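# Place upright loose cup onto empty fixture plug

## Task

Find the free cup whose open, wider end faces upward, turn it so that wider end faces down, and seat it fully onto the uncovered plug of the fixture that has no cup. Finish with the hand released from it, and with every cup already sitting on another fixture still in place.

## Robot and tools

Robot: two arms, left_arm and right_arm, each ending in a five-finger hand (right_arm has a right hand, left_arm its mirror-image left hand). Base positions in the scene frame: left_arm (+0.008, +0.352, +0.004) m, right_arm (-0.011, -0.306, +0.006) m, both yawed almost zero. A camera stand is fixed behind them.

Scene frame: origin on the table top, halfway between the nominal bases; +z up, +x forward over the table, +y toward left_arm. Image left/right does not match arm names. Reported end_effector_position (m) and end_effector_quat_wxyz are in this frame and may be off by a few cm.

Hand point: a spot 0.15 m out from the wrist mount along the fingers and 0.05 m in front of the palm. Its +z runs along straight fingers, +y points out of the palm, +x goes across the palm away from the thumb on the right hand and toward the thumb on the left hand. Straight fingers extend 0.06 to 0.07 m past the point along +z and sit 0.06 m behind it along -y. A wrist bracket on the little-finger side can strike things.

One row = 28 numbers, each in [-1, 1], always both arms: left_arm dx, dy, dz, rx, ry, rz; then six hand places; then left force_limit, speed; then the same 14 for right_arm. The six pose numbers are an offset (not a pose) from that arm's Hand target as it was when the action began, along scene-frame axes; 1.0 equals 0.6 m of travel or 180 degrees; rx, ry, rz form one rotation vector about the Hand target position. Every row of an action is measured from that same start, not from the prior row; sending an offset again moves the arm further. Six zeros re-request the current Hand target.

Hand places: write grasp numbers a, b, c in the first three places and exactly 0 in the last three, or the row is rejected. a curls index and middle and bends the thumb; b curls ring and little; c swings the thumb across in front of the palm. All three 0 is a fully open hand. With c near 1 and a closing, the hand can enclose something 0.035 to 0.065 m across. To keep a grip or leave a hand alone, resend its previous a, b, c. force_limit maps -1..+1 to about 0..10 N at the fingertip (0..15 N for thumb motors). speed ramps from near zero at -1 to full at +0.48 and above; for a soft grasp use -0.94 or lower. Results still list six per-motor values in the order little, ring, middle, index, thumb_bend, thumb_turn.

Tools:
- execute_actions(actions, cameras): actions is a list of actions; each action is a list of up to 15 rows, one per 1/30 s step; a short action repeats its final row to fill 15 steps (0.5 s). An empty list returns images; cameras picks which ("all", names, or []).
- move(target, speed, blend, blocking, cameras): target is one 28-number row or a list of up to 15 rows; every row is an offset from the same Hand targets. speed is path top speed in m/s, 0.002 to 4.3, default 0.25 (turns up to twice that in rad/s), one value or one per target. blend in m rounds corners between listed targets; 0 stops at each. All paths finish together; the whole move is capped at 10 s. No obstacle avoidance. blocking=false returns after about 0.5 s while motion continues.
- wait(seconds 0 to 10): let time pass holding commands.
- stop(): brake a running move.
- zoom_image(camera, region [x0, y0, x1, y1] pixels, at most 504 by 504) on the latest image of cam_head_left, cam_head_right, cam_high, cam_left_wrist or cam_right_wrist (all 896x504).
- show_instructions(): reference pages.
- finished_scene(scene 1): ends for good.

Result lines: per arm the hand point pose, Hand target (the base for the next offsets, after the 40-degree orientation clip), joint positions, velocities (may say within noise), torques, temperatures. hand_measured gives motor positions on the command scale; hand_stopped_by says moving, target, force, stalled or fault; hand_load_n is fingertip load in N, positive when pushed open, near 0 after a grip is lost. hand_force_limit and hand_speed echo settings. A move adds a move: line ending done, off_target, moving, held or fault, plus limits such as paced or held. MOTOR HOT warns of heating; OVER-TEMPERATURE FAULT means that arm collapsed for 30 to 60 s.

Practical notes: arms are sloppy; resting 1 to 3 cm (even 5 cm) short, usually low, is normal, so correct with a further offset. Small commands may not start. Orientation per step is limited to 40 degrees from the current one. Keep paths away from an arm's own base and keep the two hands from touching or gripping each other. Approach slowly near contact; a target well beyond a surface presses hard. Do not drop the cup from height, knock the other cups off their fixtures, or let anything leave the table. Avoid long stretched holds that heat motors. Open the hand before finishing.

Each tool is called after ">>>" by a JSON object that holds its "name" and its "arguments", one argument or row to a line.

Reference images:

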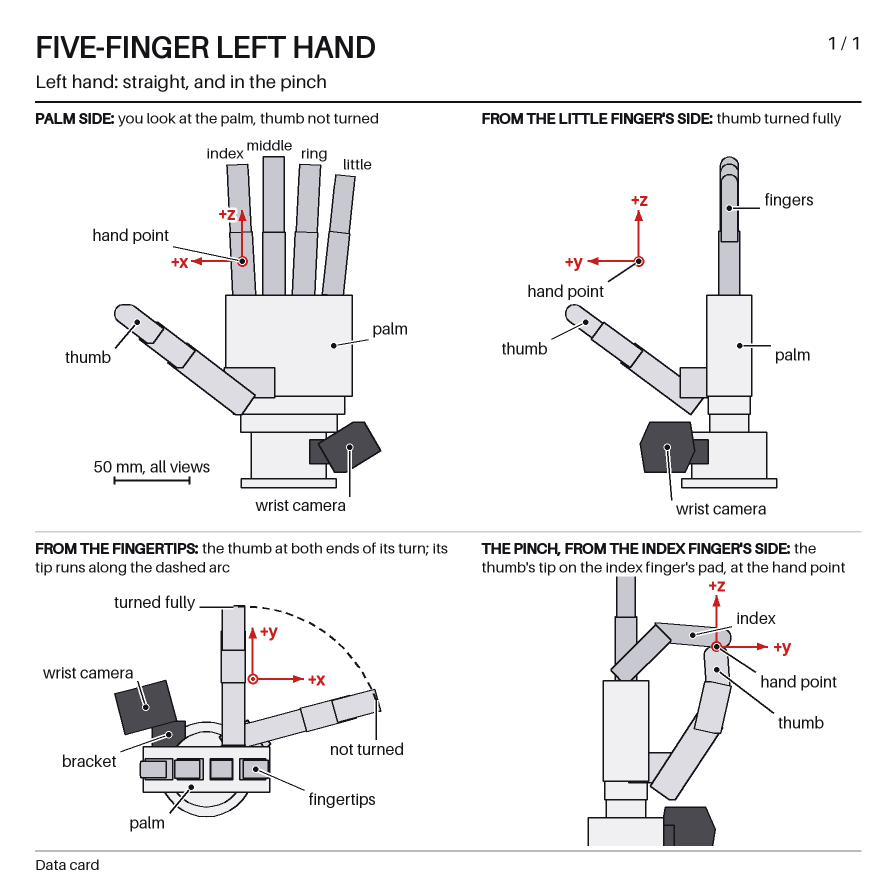

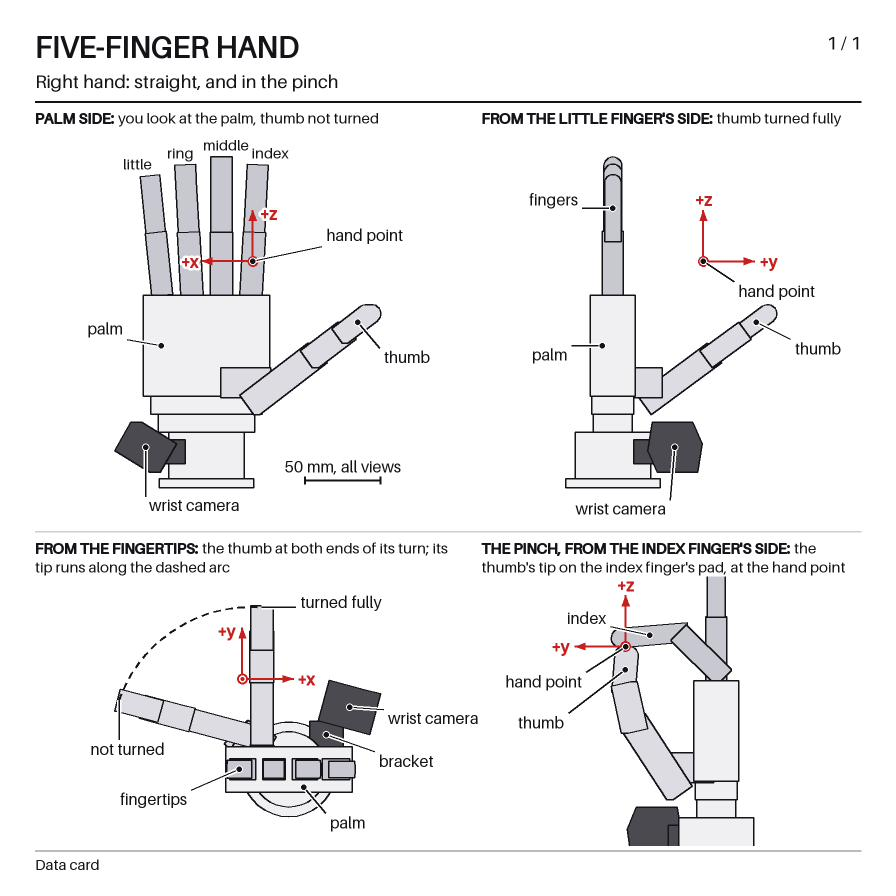

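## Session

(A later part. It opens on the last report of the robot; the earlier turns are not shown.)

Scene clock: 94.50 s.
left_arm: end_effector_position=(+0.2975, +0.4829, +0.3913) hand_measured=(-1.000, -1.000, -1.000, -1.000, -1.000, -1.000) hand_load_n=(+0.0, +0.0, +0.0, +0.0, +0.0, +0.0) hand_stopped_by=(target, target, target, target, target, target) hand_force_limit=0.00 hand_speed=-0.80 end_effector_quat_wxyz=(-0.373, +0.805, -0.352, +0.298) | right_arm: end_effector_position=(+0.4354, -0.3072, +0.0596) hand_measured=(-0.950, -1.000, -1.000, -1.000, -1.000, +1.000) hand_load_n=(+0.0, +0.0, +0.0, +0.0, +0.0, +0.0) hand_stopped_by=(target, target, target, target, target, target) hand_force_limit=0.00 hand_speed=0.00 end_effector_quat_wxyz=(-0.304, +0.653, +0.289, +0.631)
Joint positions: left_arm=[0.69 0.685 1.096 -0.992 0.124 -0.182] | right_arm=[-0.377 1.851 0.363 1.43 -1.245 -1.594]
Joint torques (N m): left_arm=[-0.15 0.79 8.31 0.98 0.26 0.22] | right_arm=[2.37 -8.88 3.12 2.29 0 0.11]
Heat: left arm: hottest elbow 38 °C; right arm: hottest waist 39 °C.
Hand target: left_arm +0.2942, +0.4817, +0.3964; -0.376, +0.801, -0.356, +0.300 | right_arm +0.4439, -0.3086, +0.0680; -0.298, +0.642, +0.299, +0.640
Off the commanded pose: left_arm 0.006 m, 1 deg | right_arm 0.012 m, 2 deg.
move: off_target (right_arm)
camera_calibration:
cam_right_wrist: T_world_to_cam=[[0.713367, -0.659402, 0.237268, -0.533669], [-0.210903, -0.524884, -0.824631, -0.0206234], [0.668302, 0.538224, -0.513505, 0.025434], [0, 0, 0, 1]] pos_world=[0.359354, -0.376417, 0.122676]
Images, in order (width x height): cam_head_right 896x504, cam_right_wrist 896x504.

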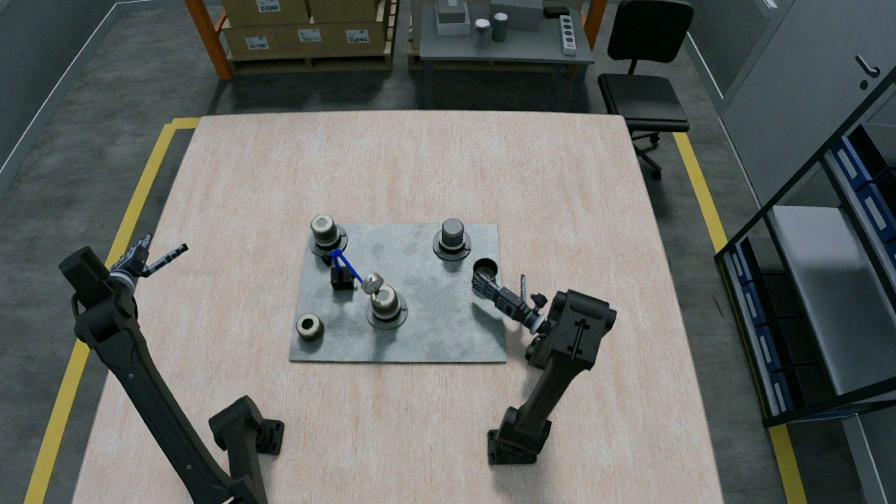

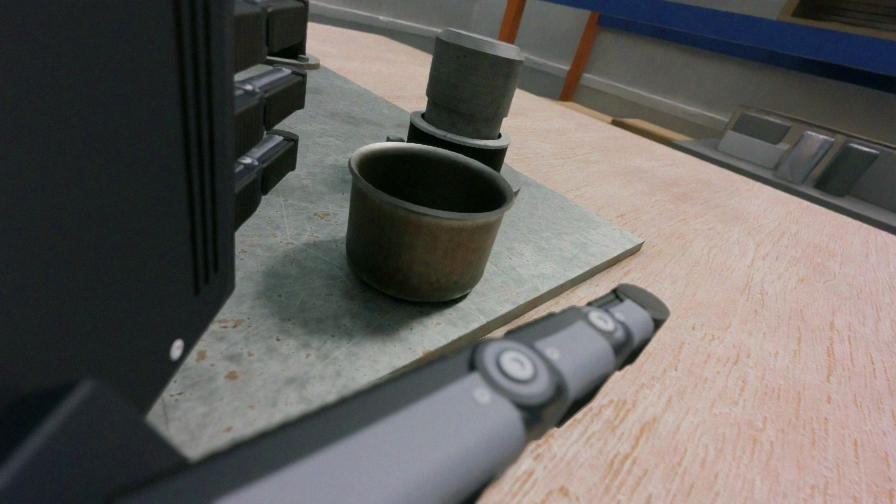

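>>> {"name": "move", "arguments": {
  "target": [0,0,0,0,0,0, 0,0,0,0,0,0, 0,-0.8, 0.0435,0.0477,-0.003,0,0,0, -0.5,0,1,0,0,0, 0,0],
  "speed": 0.1,
  "cameras": ["cam_head_right","cam_high","cam_right_wrist"]
}}

Scene clock: 97.33 s.
left_arm: end_effector_position=(+0.2975, +0.4829, +0.3913) hand_measured=(-1.000, -1.000, -1.000, -1.000, -1.000, -1.000) hand_load_n=(+0.0, +0.0, +0.0, +0.0, +0.0, +0.0) hand_stopped_by=(target, target, target, target, target, target) hand_force_limit=0.00 hand_speed=-0.80 end_effector_quat_wxyz=(-0.373, +0.805, -0.352, +0.298) | right_arm: end_effector_position=(+0.4605, -0.2775, +0.0608) hand_measured=(-0.950, -1.000, -1.000, -1.000, -1.000, +1.000) hand_load_n=(+0.0, +0.0, +0.0, +0.0, +0.0, +0.5) hand_stopped_by=(target, target, target, target, target, target) hand_force_limit=0.00 hand_speed=0.00 end_effector_quat_wxyz=(-0.302, +0.647, +0.297, +0.634)
Joint positions: left_arm=[0.69 0.685 1.096 -0.992 0.124 -0.182] | right_arm=[-0.262 1.869 0.404 1.43 -1.139 -1.589]
Joint torques (N m): left_arm=[0.44 -0.79 8.08 1.28 0.22 0.25] | right_arm=[2.37 -9.52 3.47 1.46 0.01 0.11]
Heat: left arm: hottest elbow 38 °C; right arm: hottest waist 39 °C.
Hand target: left_arm +0.2942, +0.4817, +0.3964; -0.376, +0.801, -0.356, +0.300 | right_arm +0.4700, -0.2800, +0.0662; -0.298, +0.642, +0.299, +0.640
Off the commanded pose: left_arm 0.006 m, 1 deg | right_arm 0.011 m, 1 deg.
move: off_target (right_arm)
camera_calibration:
cam_right_wrist: T_world_to_cam=[[0.715349, -0.650579, 0.254997, -0.531703], [-0.192294, -0.534115, -0.823252, -0.0100236], [0.671788, 0.539878, -0.507181, -0.0082281], [0, 0, 0, 1]] pos_world=[0.383953, -0.346826, 0.123157]
Images, in order (width x height): cam_head_right 896x504, cam_high 896x504, cam_right_wrist 896x504.

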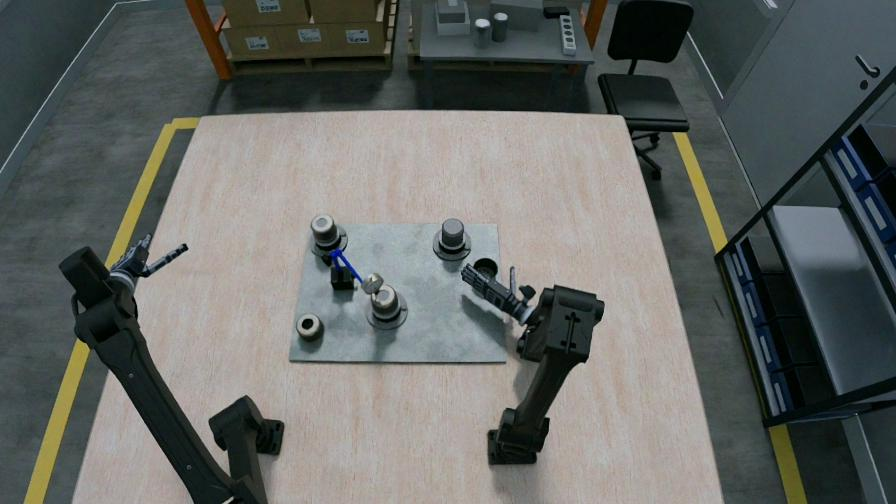

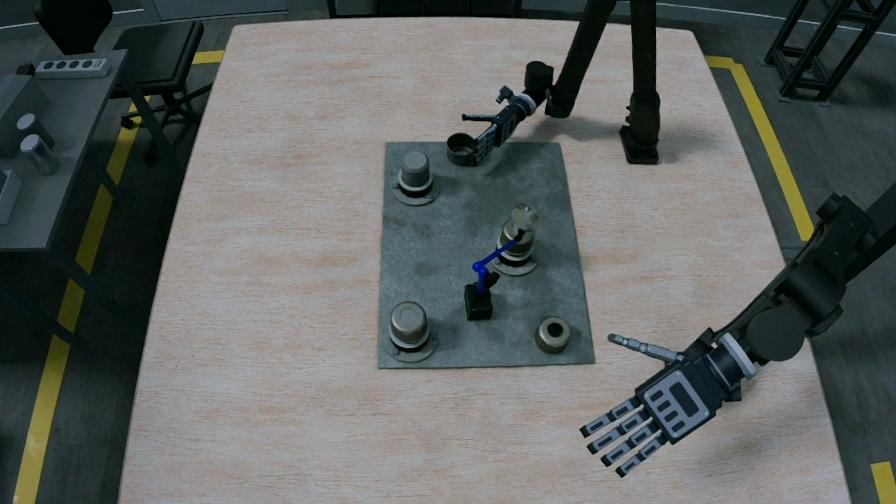

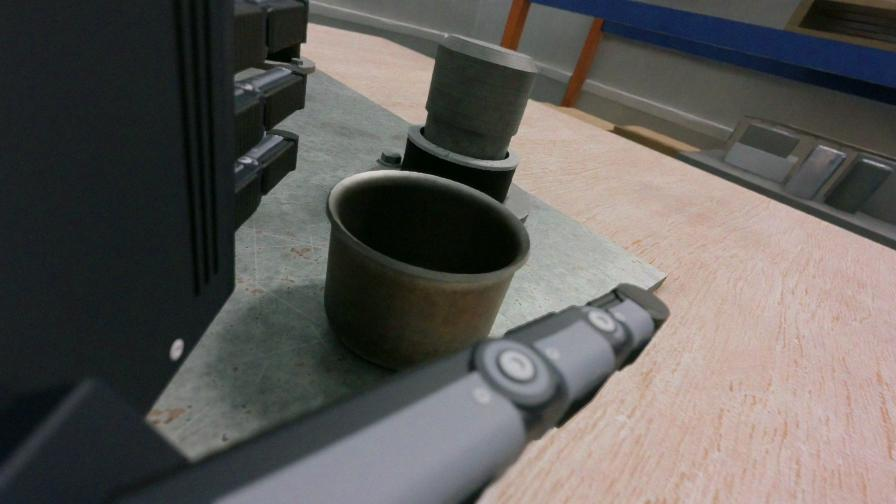

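>>> {"name": "move", "arguments": {
  "target": [0,0,0,0,0,0, 0,0,0,0,0,0, 0,-0.8, 0.0142,0.0033,-0.0357,0,0,0, -0.5,0,1,0,0,0, 0,0],
  "speed": 0.06,
  "cameras": ["cam_head_right","cam_high","cam_right_wrist"]
}}

Scene clock: 99.53 s.
left_arm: end_effector_position=(+0.2975, +0.4829, +0.3913) hand_measured=(-1.000, -1.000, -1.000, -1.000, -1.000, -1.000) hand_load_n=(+0.0, +0.0, +0.0, +0.0, +0.0, +0.0) hand_stopped_by=(target, target, target, target, target, target) hand_force_limit=0.00 hand_speed=-0.80 end_effector_quat_wxyz=(-0.373, +0.805, -0.352, +0.298) | right_arm: end_effector_position=(+0.4701, -0.2837, +0.0351) hand_measured=(-0.950, -1.000, -1.000, -1.000, -1.000, +1.000) hand_load_n=(+0.0, +0.0, +0.0, +0.0, +0.0, +0.0) hand_stopped_by=(target, target, target, target, target, target) hand_force_limit=0.00 hand_speed=0.00 end_effector_quat_wxyz=(-0.300, +0.656, +0.286, +0.631)
Joint positions: left_arm=[0.69 0.685 1.096 -0.992 0.124 -0.182] | right_arm=[-0.263 1.969 0.44 1.472 -1.119 -1.589]
Joint torques (N m): left_arm=[1.03 0.5 8.17 1.37 0.2 0.18] | right_arm=[2.61 -10.29 2.84 2.41 0 0.11]
Heat: left arm: hottest elbow 38 °C; right arm: hottest waist 39 °C.
Hand target: left_arm +0.2942, +0.4817, +0.3964; -0.376, +0.801, -0.356, +0.300 | right_arm +0.4785, -0.2780, +0.0448; -0.298, +0.642, +0.299, +0.640
Off the commanded pose: left_arm 0.006 m, 1 deg | right_arm 0.014 m, 2 deg.
move: off_target (right_arm)
camera_calibration:
cam_right_wrist: T_world_to_cam=[[0.706365, -0.66698, 0.237036, -0.535919], [-0.220866, -0.525828, -0.821415, -0.0169222], [0.672508, 0.527866, -0.51874, -0.0278071], [0, 0, 0, 1]] pos_world=[0.393517, -0.351667, 0.0987075]
Images, in order (width x height): cam_head_right 896x504, cam_high 896x504, cam_right_wrist 896x504.

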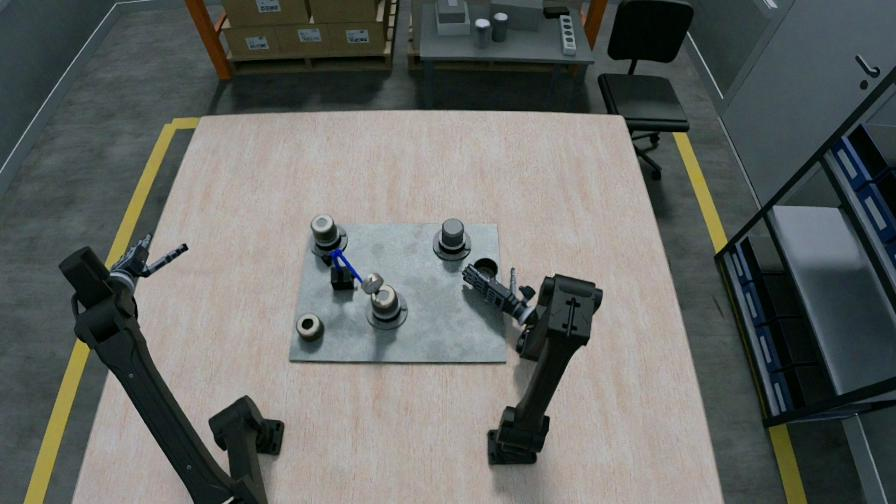

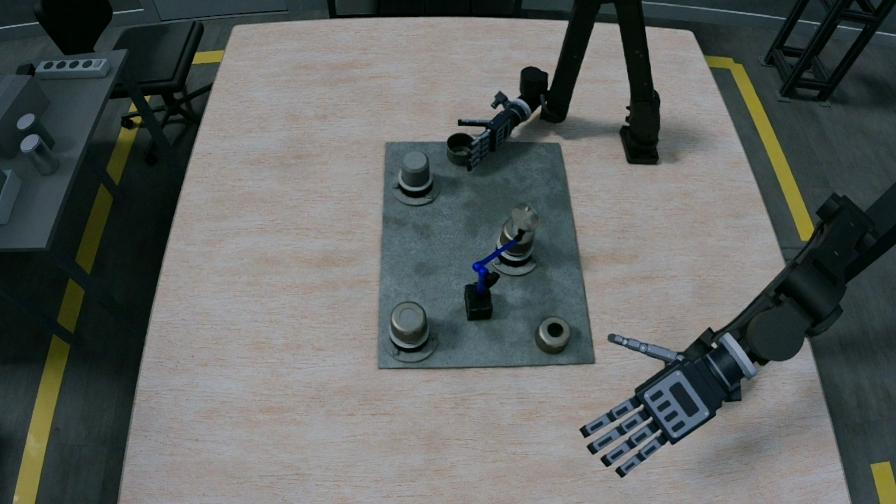

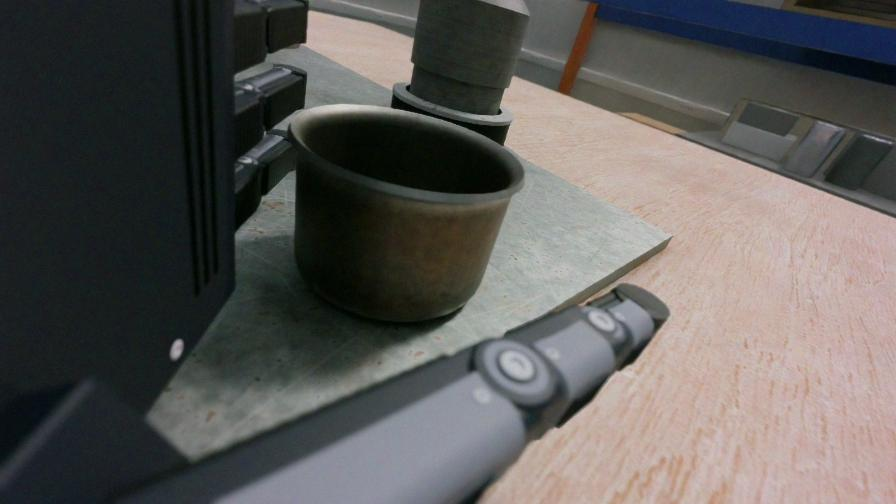

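>>> {"name": "move", "arguments": {
  "target": [0,0,0,0,0,0, 0,0,0,0,0,0, 0,-0.8, 0,0,0,0,0,0, 0.1,0,1,0,0,0, -0.2,-0.85],
  "speed": 0.06,
  "cameras": ["cam_right_wrist"]
}}

Scene clock: 103.67 s.
left_arm: end_effector_position=(+0.2975, +0.4829, +0.3913) hand_measured=(-1.000, -1.000, -1.000, -1.000, -1.000, -1.000) hand_load_n=(+0.0, +0.0, +0.0, +0.0, +0.0, +0.0) hand_stopped_by=(target, target, target, target, target, target) hand_force_limit=0.00 hand_speed=-0.80 end_effector_quat_wxyz=(-0.373, +0.805, -0.352, +0.298) | right_arm: end_effector_position=(+0.4701, -0.2837, +0.0351) hand_measured=(-1.000, -0.986, -0.950, -0.800, -0.576, +1.000) hand_load_n=(+0.0, +0.0, +0.0, +0.0, -0.5, +0.0) hand_stopped_by=(target, target, target, target, target, target) hand_force_limit=-0.20 hand_speed=-0.85 end_effector_quat_wxyz=(-0.300, +0.656, +0.286, +0.631)
Joint positions: left_arm=[0.69 0.685 1.096 -0.992 0.124 -0.182] | right_arm=[-0.263 1.969 0.44 1.472 -1.119 -1.589]
Joint torques (N m): left_arm=[-0.62 -0.21 8.05 1.25 0.26 0.2] | right_arm=[2.67 -10.4 2.82 2.47 0 0.11]
Heat: left arm: hottest elbow 38 °C; right arm: hottest waist 39 °C.
Hand target: left_arm +0.2942, +0.4817, +0.3964; -0.376, +0.801, -0.356, +0.300 | right_arm +0.4785, -0.2780, +0.0448; -0.298, +0.642, +0.299, +0.640
Off the commanded pose: left_arm 0.006 m, 1 deg | right_arm 0.014 m, 2 deg.
move: off_target (right_arm)
camera_calibration:
cam_right_wrist: T_world_to_cam=[[0.706365, -0.66698, 0.237036, -0.535919], [-0.220866, -0.525828, -0.821415, -0.0169222], [0.672508, 0.527866, -0.51874, -0.0278071], [0, 0, 0, 1]] pos_world=[0.393517, -0.351667, 0.0987075]
Images, in order (width x height): cam_right_wrist 896x504.

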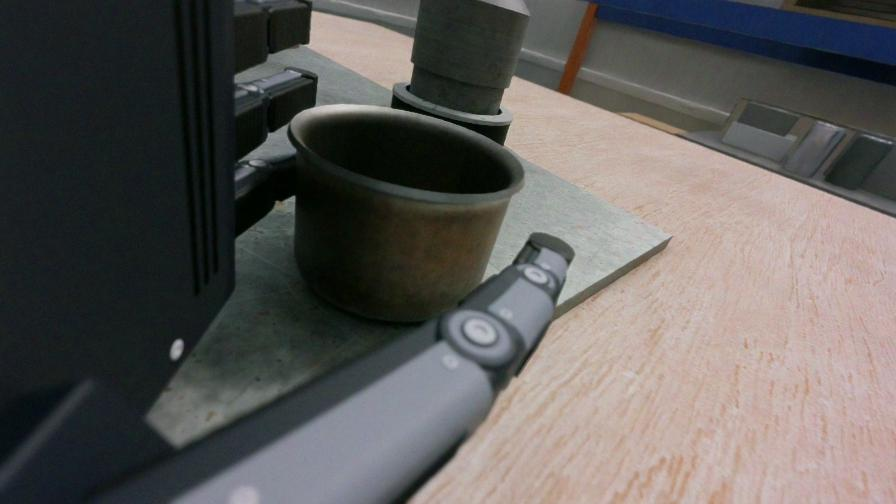

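>>> {"name": "move", "arguments": {
  "target": [0,0,0,0,0,0, 0,0,0,0,0,0, 0,-0.8, 0,0,0,0,0,0, 0.6,0,1,0,0,0, -0.2,-0.88],
  "speed": 0.06,
  "cameras": ["cam_right_wrist", "cam_high"]
}}

Scene clock: 105.63 s.
left_arm: end_effector_position=(+0.2975, +0.4829, +0.3913) hand_measured=(-1.000, -1.000, -1.000, -1.000, -1.000, -1.000) hand_load_n=(+0.0, +0.0, +0.0, +0.0, +0.0, +0.0) hand_stopped_by=(target, target, target, target, target, target) hand_force_limit=0.00 hand_speed=-0.80 end_effector_quat_wxyz=(-0.373, +0.805, -0.352, +0.298) | right_arm: end_effector_position=(+0.4684, -0.2734, +0.0354) hand_measured=(-1.000, -0.910, -0.608, -0.568, -0.450, +1.000) hand_load_n=(+0.0, +0.0, +5.5, +1.5, +9.0, +1.0) hand_stopped_by=(target, target, force, force, force, target) hand_force_limit=-0.20 hand_speed=-0.88 end_effector_quat_wxyz=(-0.309, +0.652, +0.295, +0.627)
Joint positions: left_arm=[0.69 0.685 1.096 -0.992 0.124 -0.182] | right_arm=[-0.247 1.969 0.44 1.474 -1.132 -1.588]
Joint torques (N m): left_arm=[0.38 -0.26 8.31 1.62 0.27 0.2] | right_arm=[2.14 -10.29 2.81 2.39 0 0.09]
Heat: left arm: hottest elbow 38 °C; right arm: hottest waist 39 °C.
Hand target: left_arm +0.2942, +0.4817, +0.3964; -0.376, +0.801, -0.356, +0.300 | right_arm +0.4785, -0.2780, +0.0448; -0.298, +0.642, +0.299, +0.640
Off the commanded pose: left_arm 0.006 m, 1 deg | right_arm 0.015 m, 2 deg.
move: off_target (right_arm)
camera_calibration:
cam_right_wrist: T_world_to_cam=[[0.725325, -0.646488, 0.23655, -0.53124], [-0.205114, -0.530967, -0.822193, -0.0203698], [0.657139, 0.547838, -0.517728, -0.0191528], [0, 0, 0, 1]] pos_world=[0.39373, -0.343764, 0.0990009]
Images, in order (width x height): cam_high 896x504, cam_right_wrist 896x504.

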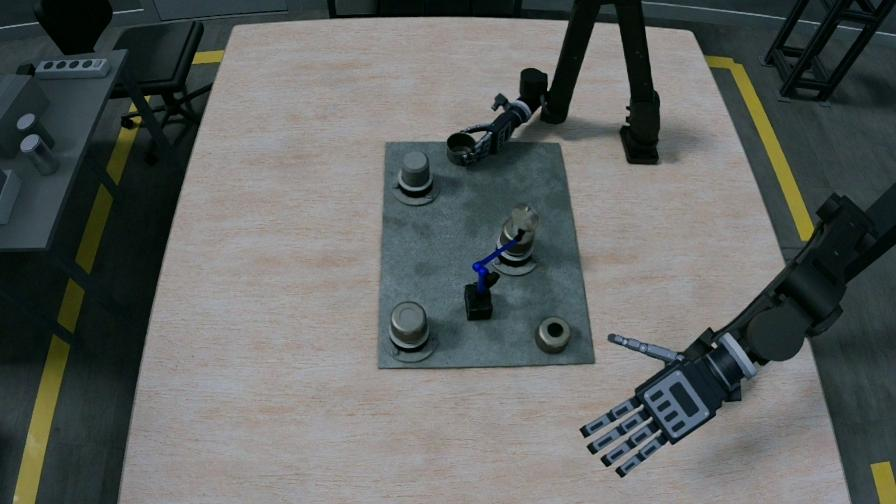

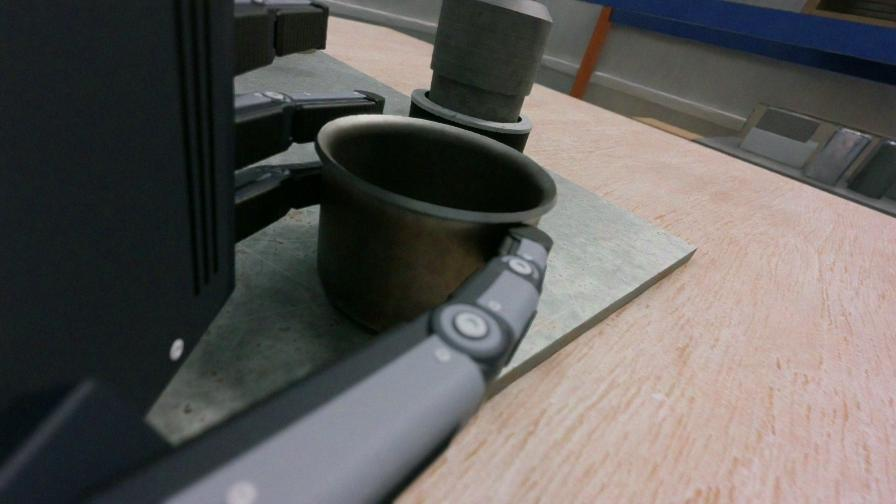

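>>> {"name": "move", "arguments": {
  "target": [0,0,0,0,0,0, 0,0,0,0,0,0, 0,-0.8, 0,0,0,0,0,0, 0.65,0,1,0,0,0, 0.2,-0.92],
  "speed": 0.06
}}

Scene clock: 108.10 s.
left_arm: end_effector_position=(+0.2975, +0.4829, +0.3913) hand_measured=(-1.000, -1.000, -1.000, -1.000, -1.000, -1.000) hand_load_n=(+0.0, +0.0, +0.0, -0.5, +0.0, +0.0) hand_stopped_by=(target, target, target, target, target, target) hand_force_limit=0.00 hand_speed=-0.80 end_effector_quat_wxyz=(-0.373, +0.805, -0.352, +0.298) | right_arm: end_effector_position=(+0.4684, -0.2734, +0.0354) hand_measured=(-1.000, -0.902, -0.602, -0.548, -0.452, +1.000) hand_load_n=(+0.0, +0.0, +3.5, +6.5, +13.0, +0.0) hand_stopped_by=(target, target, force, force, force, target) hand_force_limit=0.20 hand_speed=-0.92 end_effector_quat_wxyz=(-0.309, +0.652, +0.295, +0.627)
Joint positions: left_arm=[0.69 0.685 1.096 -0.992 0.124 -0.182] | right_arm=[-0.247 1.969 0.44 1.474 -1.132 -1.588]
Joint torques (N m): left_arm=[0.26 0.5 8.24 1.37 0.19 0.19] | right_arm=[2.14 -10.4 2.81 2.4 0 0.08]
Heat: left arm: hottest elbow 38 °C; right arm: hottest waist 39 °C.
Hand target: left_arm +0.2942, +0.4817, +0.3964; -0.376, +0.801, -0.356, +0.300 | right_arm +0.4785, -0.2780, +0.0448; -0.298, +0.642, +0.299, +0.640
Off the commanded pose: left_arm 0.006 m, 1 deg | right_arm 0.015 m, 2 deg.
move: off_target (right_arm)

>>> {"name": "move", "arguments": {
  "target": [0,0,0,0,0,0, 0,0,0,0,0,0, 0,-0.8, -0.012,0.0,0.06,0,0,0, 0.65,0,1,0,0,0, 0.2,-0.92],
  "speed": 0.06,
  "cameras": ["cam_head_right","cam_high","cam_right_wrist"]
}}

Scene clock: 122.87 s.
left_arm: end_effector_position=(+0.2975, +0.4829, +0.3913) hand_measured=(-1.000, -1.000, -1.000, -1.000, -1.000, -1.000) hand_load_n=(+0.0, -0.5, +0.0, +0.0, +0.0, +0.0) hand_stopped_by=(target, target, target, target, target, target) hand_force_limit=0.00 hand_speed=-0.80 end_effector_quat_wxyz=(-0.373, +0.805, -0.352, +0.298) | right_arm: end_effector_position=(+0.4672, -0.2776, +0.0624) hand_measured=(-1.000, -0.902, -0.602, -0.548, -0.452, +1.000) hand_load_n=(+0.0, +0.0, +3.0, +6.5, +13.0, +1.0) hand_stopped_by=(target, target, force, force, force, target) hand_force_limit=0.20 hand_speed=-0.92 end_effector_quat_wxyz=(-0.307, +0.655, +0.285, +0.628)
Joint positions: left_arm=[0.69 0.685 1.096 -0.992 0.124 -0.182] | right_arm=[-0.253 1.846 0.418 1.379 -1.119 -1.571]
Joint torques (N m): left_arm=[0.15 0.32 8.42 1.32 0.21 0.19] | right_arm=[1.67 -13.1 2.32 1.11 -0.21 -0.07]
Heat: left arm: hottest elbow 38 °C; right arm: hottest waist 39 °C.
Hand target: left_arm +0.2942, +0.4817, +0.3964; -0.376, +0.801, -0.356, +0.300 | right_arm +0.4713, -0.2780, +0.0808; -0.298, +0.642, +0.299, +0.640
Off the commanded pose: left_arm 0.006 m, 1 deg | right_arm 0.019 m, 3 deg.
move: off_target (right_arm)
camera_calibration:
cam_right_wrist: T_world_to_cam=[[0.714687, -0.662001, 0.22578, -0.538148], [-0.220862, -0.519878, -0.825195, 0.0100013], [0.663658, 0.53989, -0.517761, -0.00746754], [0, 0, 0, 1]] pos_world=[0.391772, -0.347023, 0.12589]
Images, in order (width x height): cam_head_right 896x504, cam_high 896x504, cam_right_wrist 896x504.

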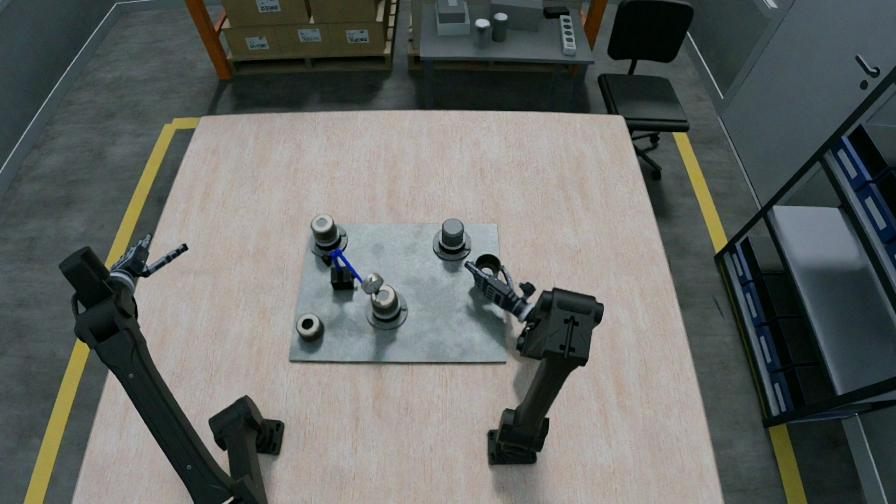

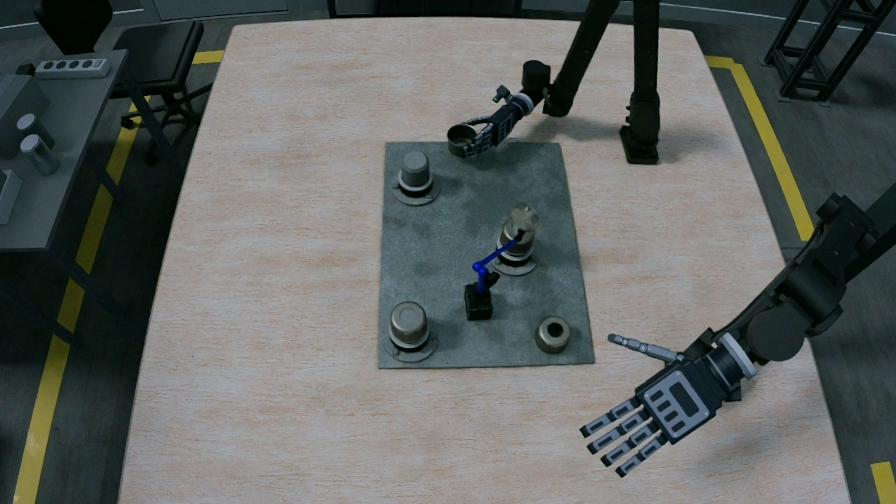

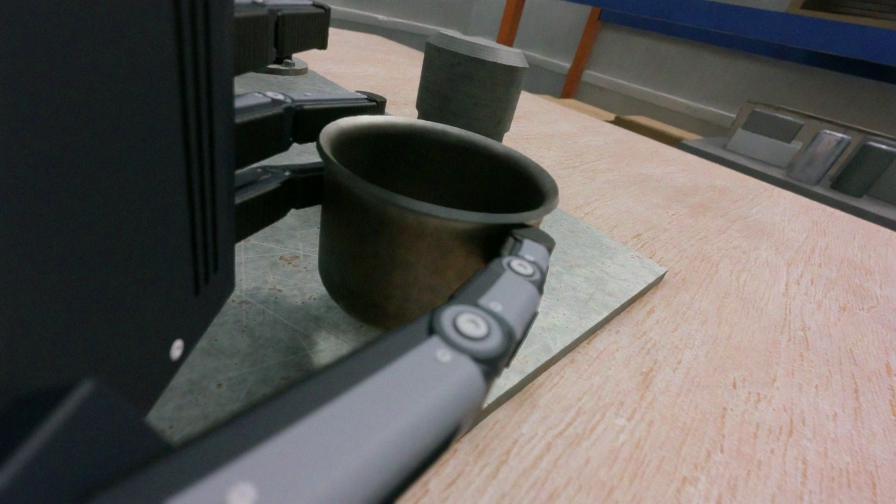

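>>> {"name": "move", "arguments": {
  "target": [
    [0,0,0,0,0,0, 0,0,0,0,0,0, 0,-0.8, 0.0,0.0,0.183,0,0,0, 0.65,0,1,0,0,0, 0.2,-0.92],
    [0,0,0,0,0,0, 0,0,0,0,0,0, 0,-0.8, 0.156,0.138,0.2,0,0,0, 0.65,0,1,0,0,0, 0.2,-0.92]
  ],
  "speed": 0.12,
  "blend": [0.02, 0],
  "cameras": ["all"]
}}

Scene clock: 127.00 s.
left_arm: end_effector_position=(+0.2975, +0.4829, +0.3913) hand_measured=(-1.000, -1.000, -1.000, -1.000, -1.000, -1.000) hand_load_n=(+0.0, +0.0, +0.0, +0.0, +0.0, -0.5) hand_stopped_by=(target, target, target, target, target, target) hand_force_limit=0.00 hand_speed=-0.80 end_effector_quat_wxyz=(-0.373, +0.805, -0.352, +0.298) | right_arm: end_effector_position=(+0.5414, -0.1961, +0.1617) hand_measured=(-1.000, -0.902, -0.602, -0.548, -0.452, +1.000) hand_load_n=(+0.0, +0.0, +3.0, +6.5, +13.0, +1.0) hand_stopped_by=(target, target, force, force, force, target) hand_force_limit=0.20 hand_speed=-0.92 end_effector_quat_wxyz=(-0.317, +0.671, +0.276, +0.611)
Joint positions: left_arm=[0.69 0.685 1.096 -0.992 0.124 -0.182] | right_arm=[0.003 1.54 0.625 0.833 -0.866 -1.543]
Joint torques (N m): left_arm=[-0.03 0.56 8.28 1.26 0.29 0.24] | right_arm=[2.37 -11.22 10.58 1.43 -0.03 -0.34]
Heat: left arm: hottest elbow 38 °C; right arm: hottest waist 39 °C.
Hand target: left_arm +0.2942, +0.4817, +0.3964; -0.376, +0.801, -0.356, +0.300 | right_arm +0.5649, -0.1952, +0.2008; -0.298, +0.642, +0.299, +0.640
Off the commanded pose: left_arm 0.006 m, 1 deg | right_arm 0.046 m, 6 deg.
move: off_target (right_arm)
camera_calibration:
cam_left_wrist: T_world_to_cam=[[0.445144, 0.273036, 0.852818, -0.605342], [0.00275375, -0.952794, 0.303606, 0.340031], [0.895455, -0.1328, -0.424882, 0.0794648], [0, 0, 0, 1]] pos_world=[0.197371, 0.499813, 0.446774]
cam_right_wrist: T_world_to_cam=[[0.727605, -0.661287, 0.182455, -0.559432], [-0.264557, -0.515893, -0.814779, 0.173388], [0.63293, 0.544567, -0.550314, -0.0265362], [0, 0, 0, 1]] pos_world=[0.469712, -0.266045, 0.228741]

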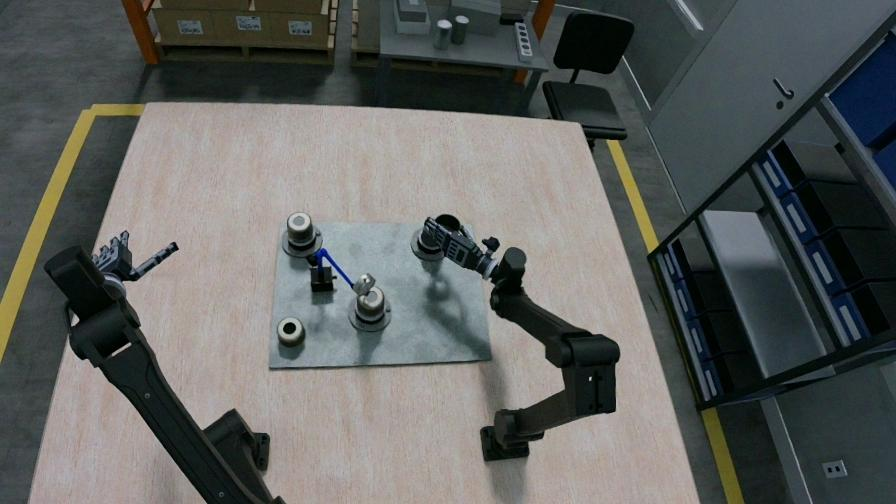

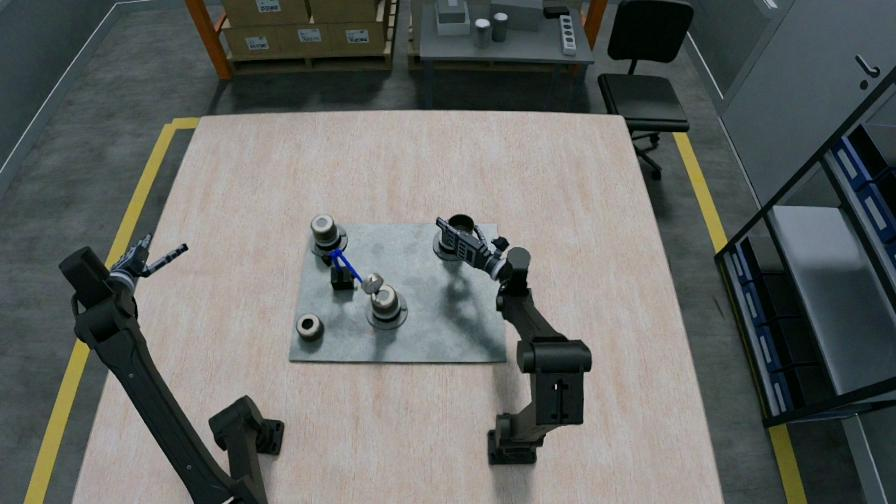

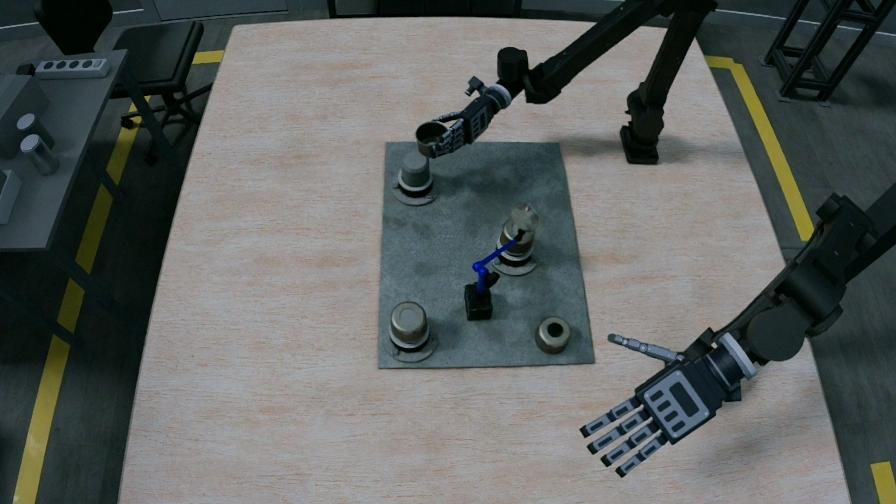

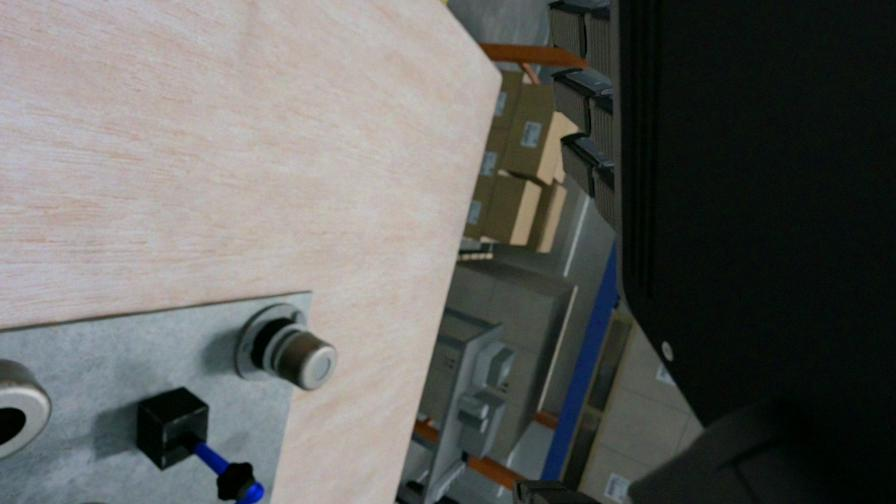

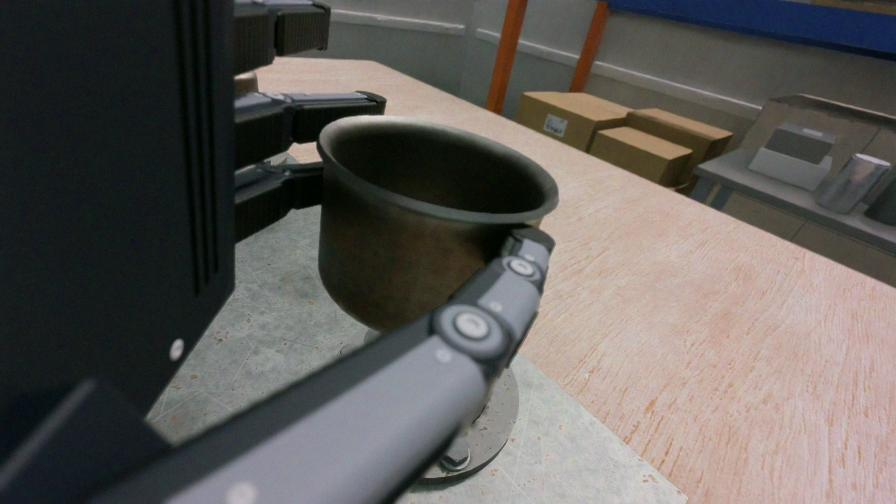

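>>> {"name": "zoom_image", "arguments": {
  "camera": "cam_high",
  "region": [385, 105, 465, 215]
}}

>>> {"name": "zoom_image", "arguments": {
  "camera": "cam_head_right",
  "region": [420, 195, 500, 275]
}}

>>> {"name": "zoom_image", "arguments": {
  "camera": "cam_head_left",
  "region": [400, 195, 480, 275]
}}

Scaled by 4.582 from the camera's 896x504 image, which has a finer 1280x720 frame.

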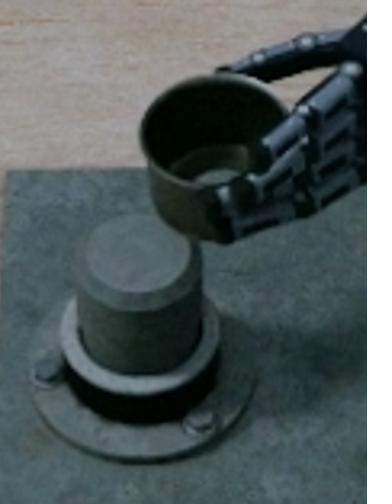

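Scaled by 6.300 from the camera's 896x504 image, which has a finer 1280x720 frame.

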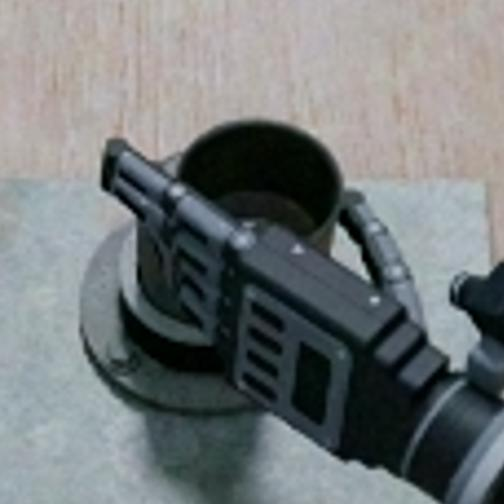

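Scaled by 6.300 from the camera's 896x504 image, which has a finer 1280x720 frame.

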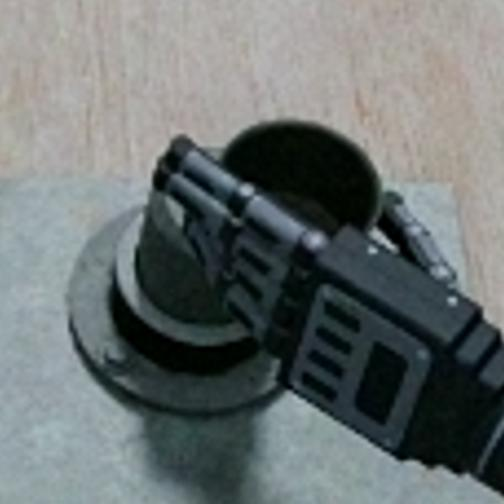

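>>> {"name": "move", "arguments": {
  "target": [0,0,0,0,0,0, 0,0,0,0,0,0, 0,-0.8, 0.0583,0.0367,0.008,-0.0044,-0.0193,0, 0.65,0,1,0,0,0, 0.2,-0.92],
  "speed": 0.08,
  "cameras": ["cam_head_left","cam_head_right","cam_high","cam_right_wrist"]
}}

Scene clock: 132.53 s.
left_arm: end_effector_position=(+0.2975, +0.4829, +0.3913) hand_measured=(-1.000, -1.000, -1.000, -1.000, -1.000, -1.000) hand_load_n=(+0.0, +0.0, +0.0, +0.0, +0.0, +0.0) hand_stopped_by=(target, target, target, target, target, target) hand_force_limit=0.00 hand_speed=-0.80 end_effector_quat_wxyz=(-0.373, +0.805, -0.352, +0.298) | right_arm: end_effector_position=(+0.5741, -0.1757, +0.1543) hand_measured=(-1.000, -0.902, -0.602, -0.548, -0.452, +1.000) hand_load_n=(+0.0, +0.0, +3.0, +6.5, +13.0, +1.0) hand_stopped_by=(target, target, force, force, force, target) hand_force_limit=0.20 hand_speed=-0.92 end_effector_quat_wxyz=(-0.310, +0.670, +0.282, +0.612)
Joint positions: left_arm=[0.69 0.685 1.096 -0.992 0.124 -0.182] | right_arm=[0.054 1.629 0.711 0.833 -0.814 -1.562]
Joint torques (N m): left_arm=[0.26 0.91 8.06 1.1 0.21 0.18] | right_arm=[2.32 -12.75 10.59 3.4 -0.03 -0.41]
Heat: left arm: hottest elbow 38 °C; right arm: hottest waist 39 °C.
Hand target: left_arm +0.2942, +0.4817, +0.3964; -0.376, +0.801, -0.356, +0.300 | right_arm +0.5999, -0.1732, +0.2056; -0.285, +0.624, +0.312, +0.657
Off the commanded pose: left_arm 0.006 m, 1 deg | right_arm 0.058 m, 9 deg.
move: off_target (right_arm)
camera_calibration:
cam_right_wrist: T_world_to_cam=[[0.725225, -0.65842, 0.201327, -0.569461], [-0.255675, -0.529037, -0.809167, 0.178287], [0.639281, 0.535353, -0.552012, -0.0672833], [0, 0, 0, 1]] pos_world=[0.501583, -0.244604, 0.22177]
Images, in order (width x height): cam_head_left 896x504, cam_head_right 896x504, cam_high 896x504, cam_right_wrist 896x504.

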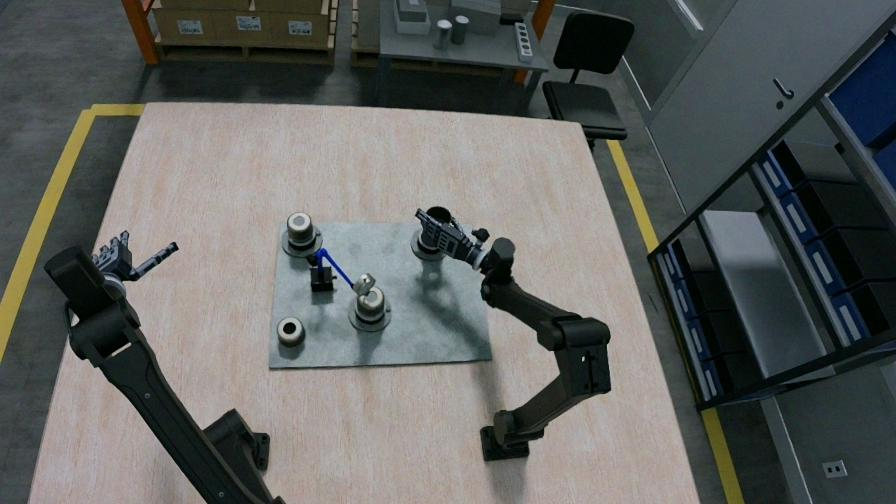

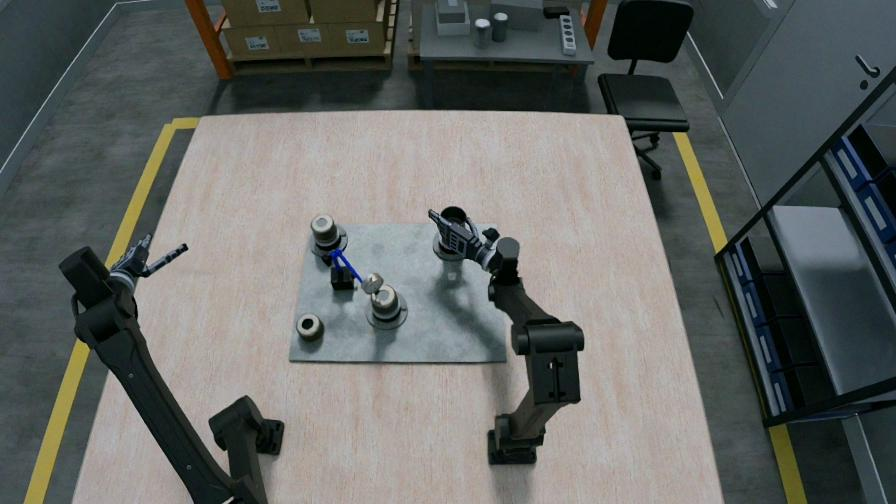

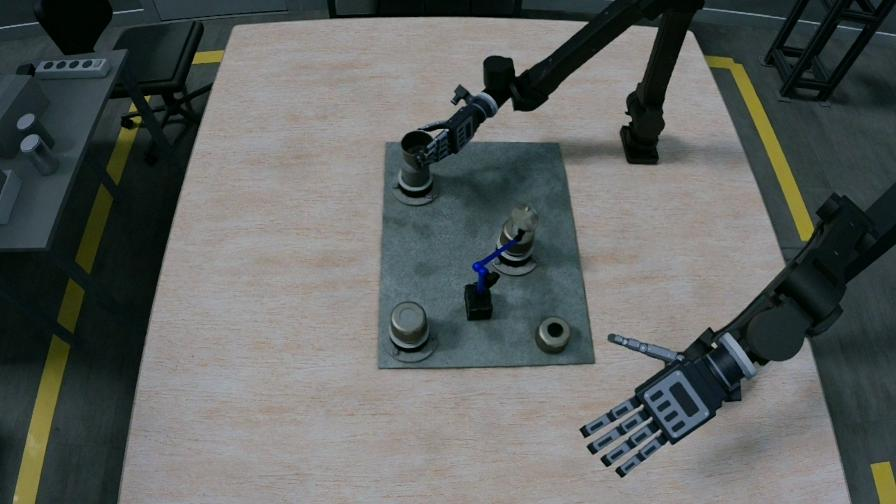

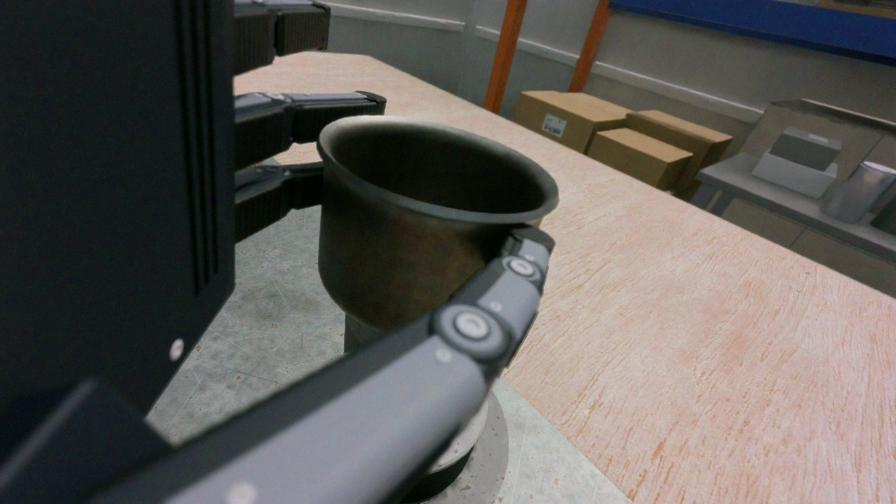

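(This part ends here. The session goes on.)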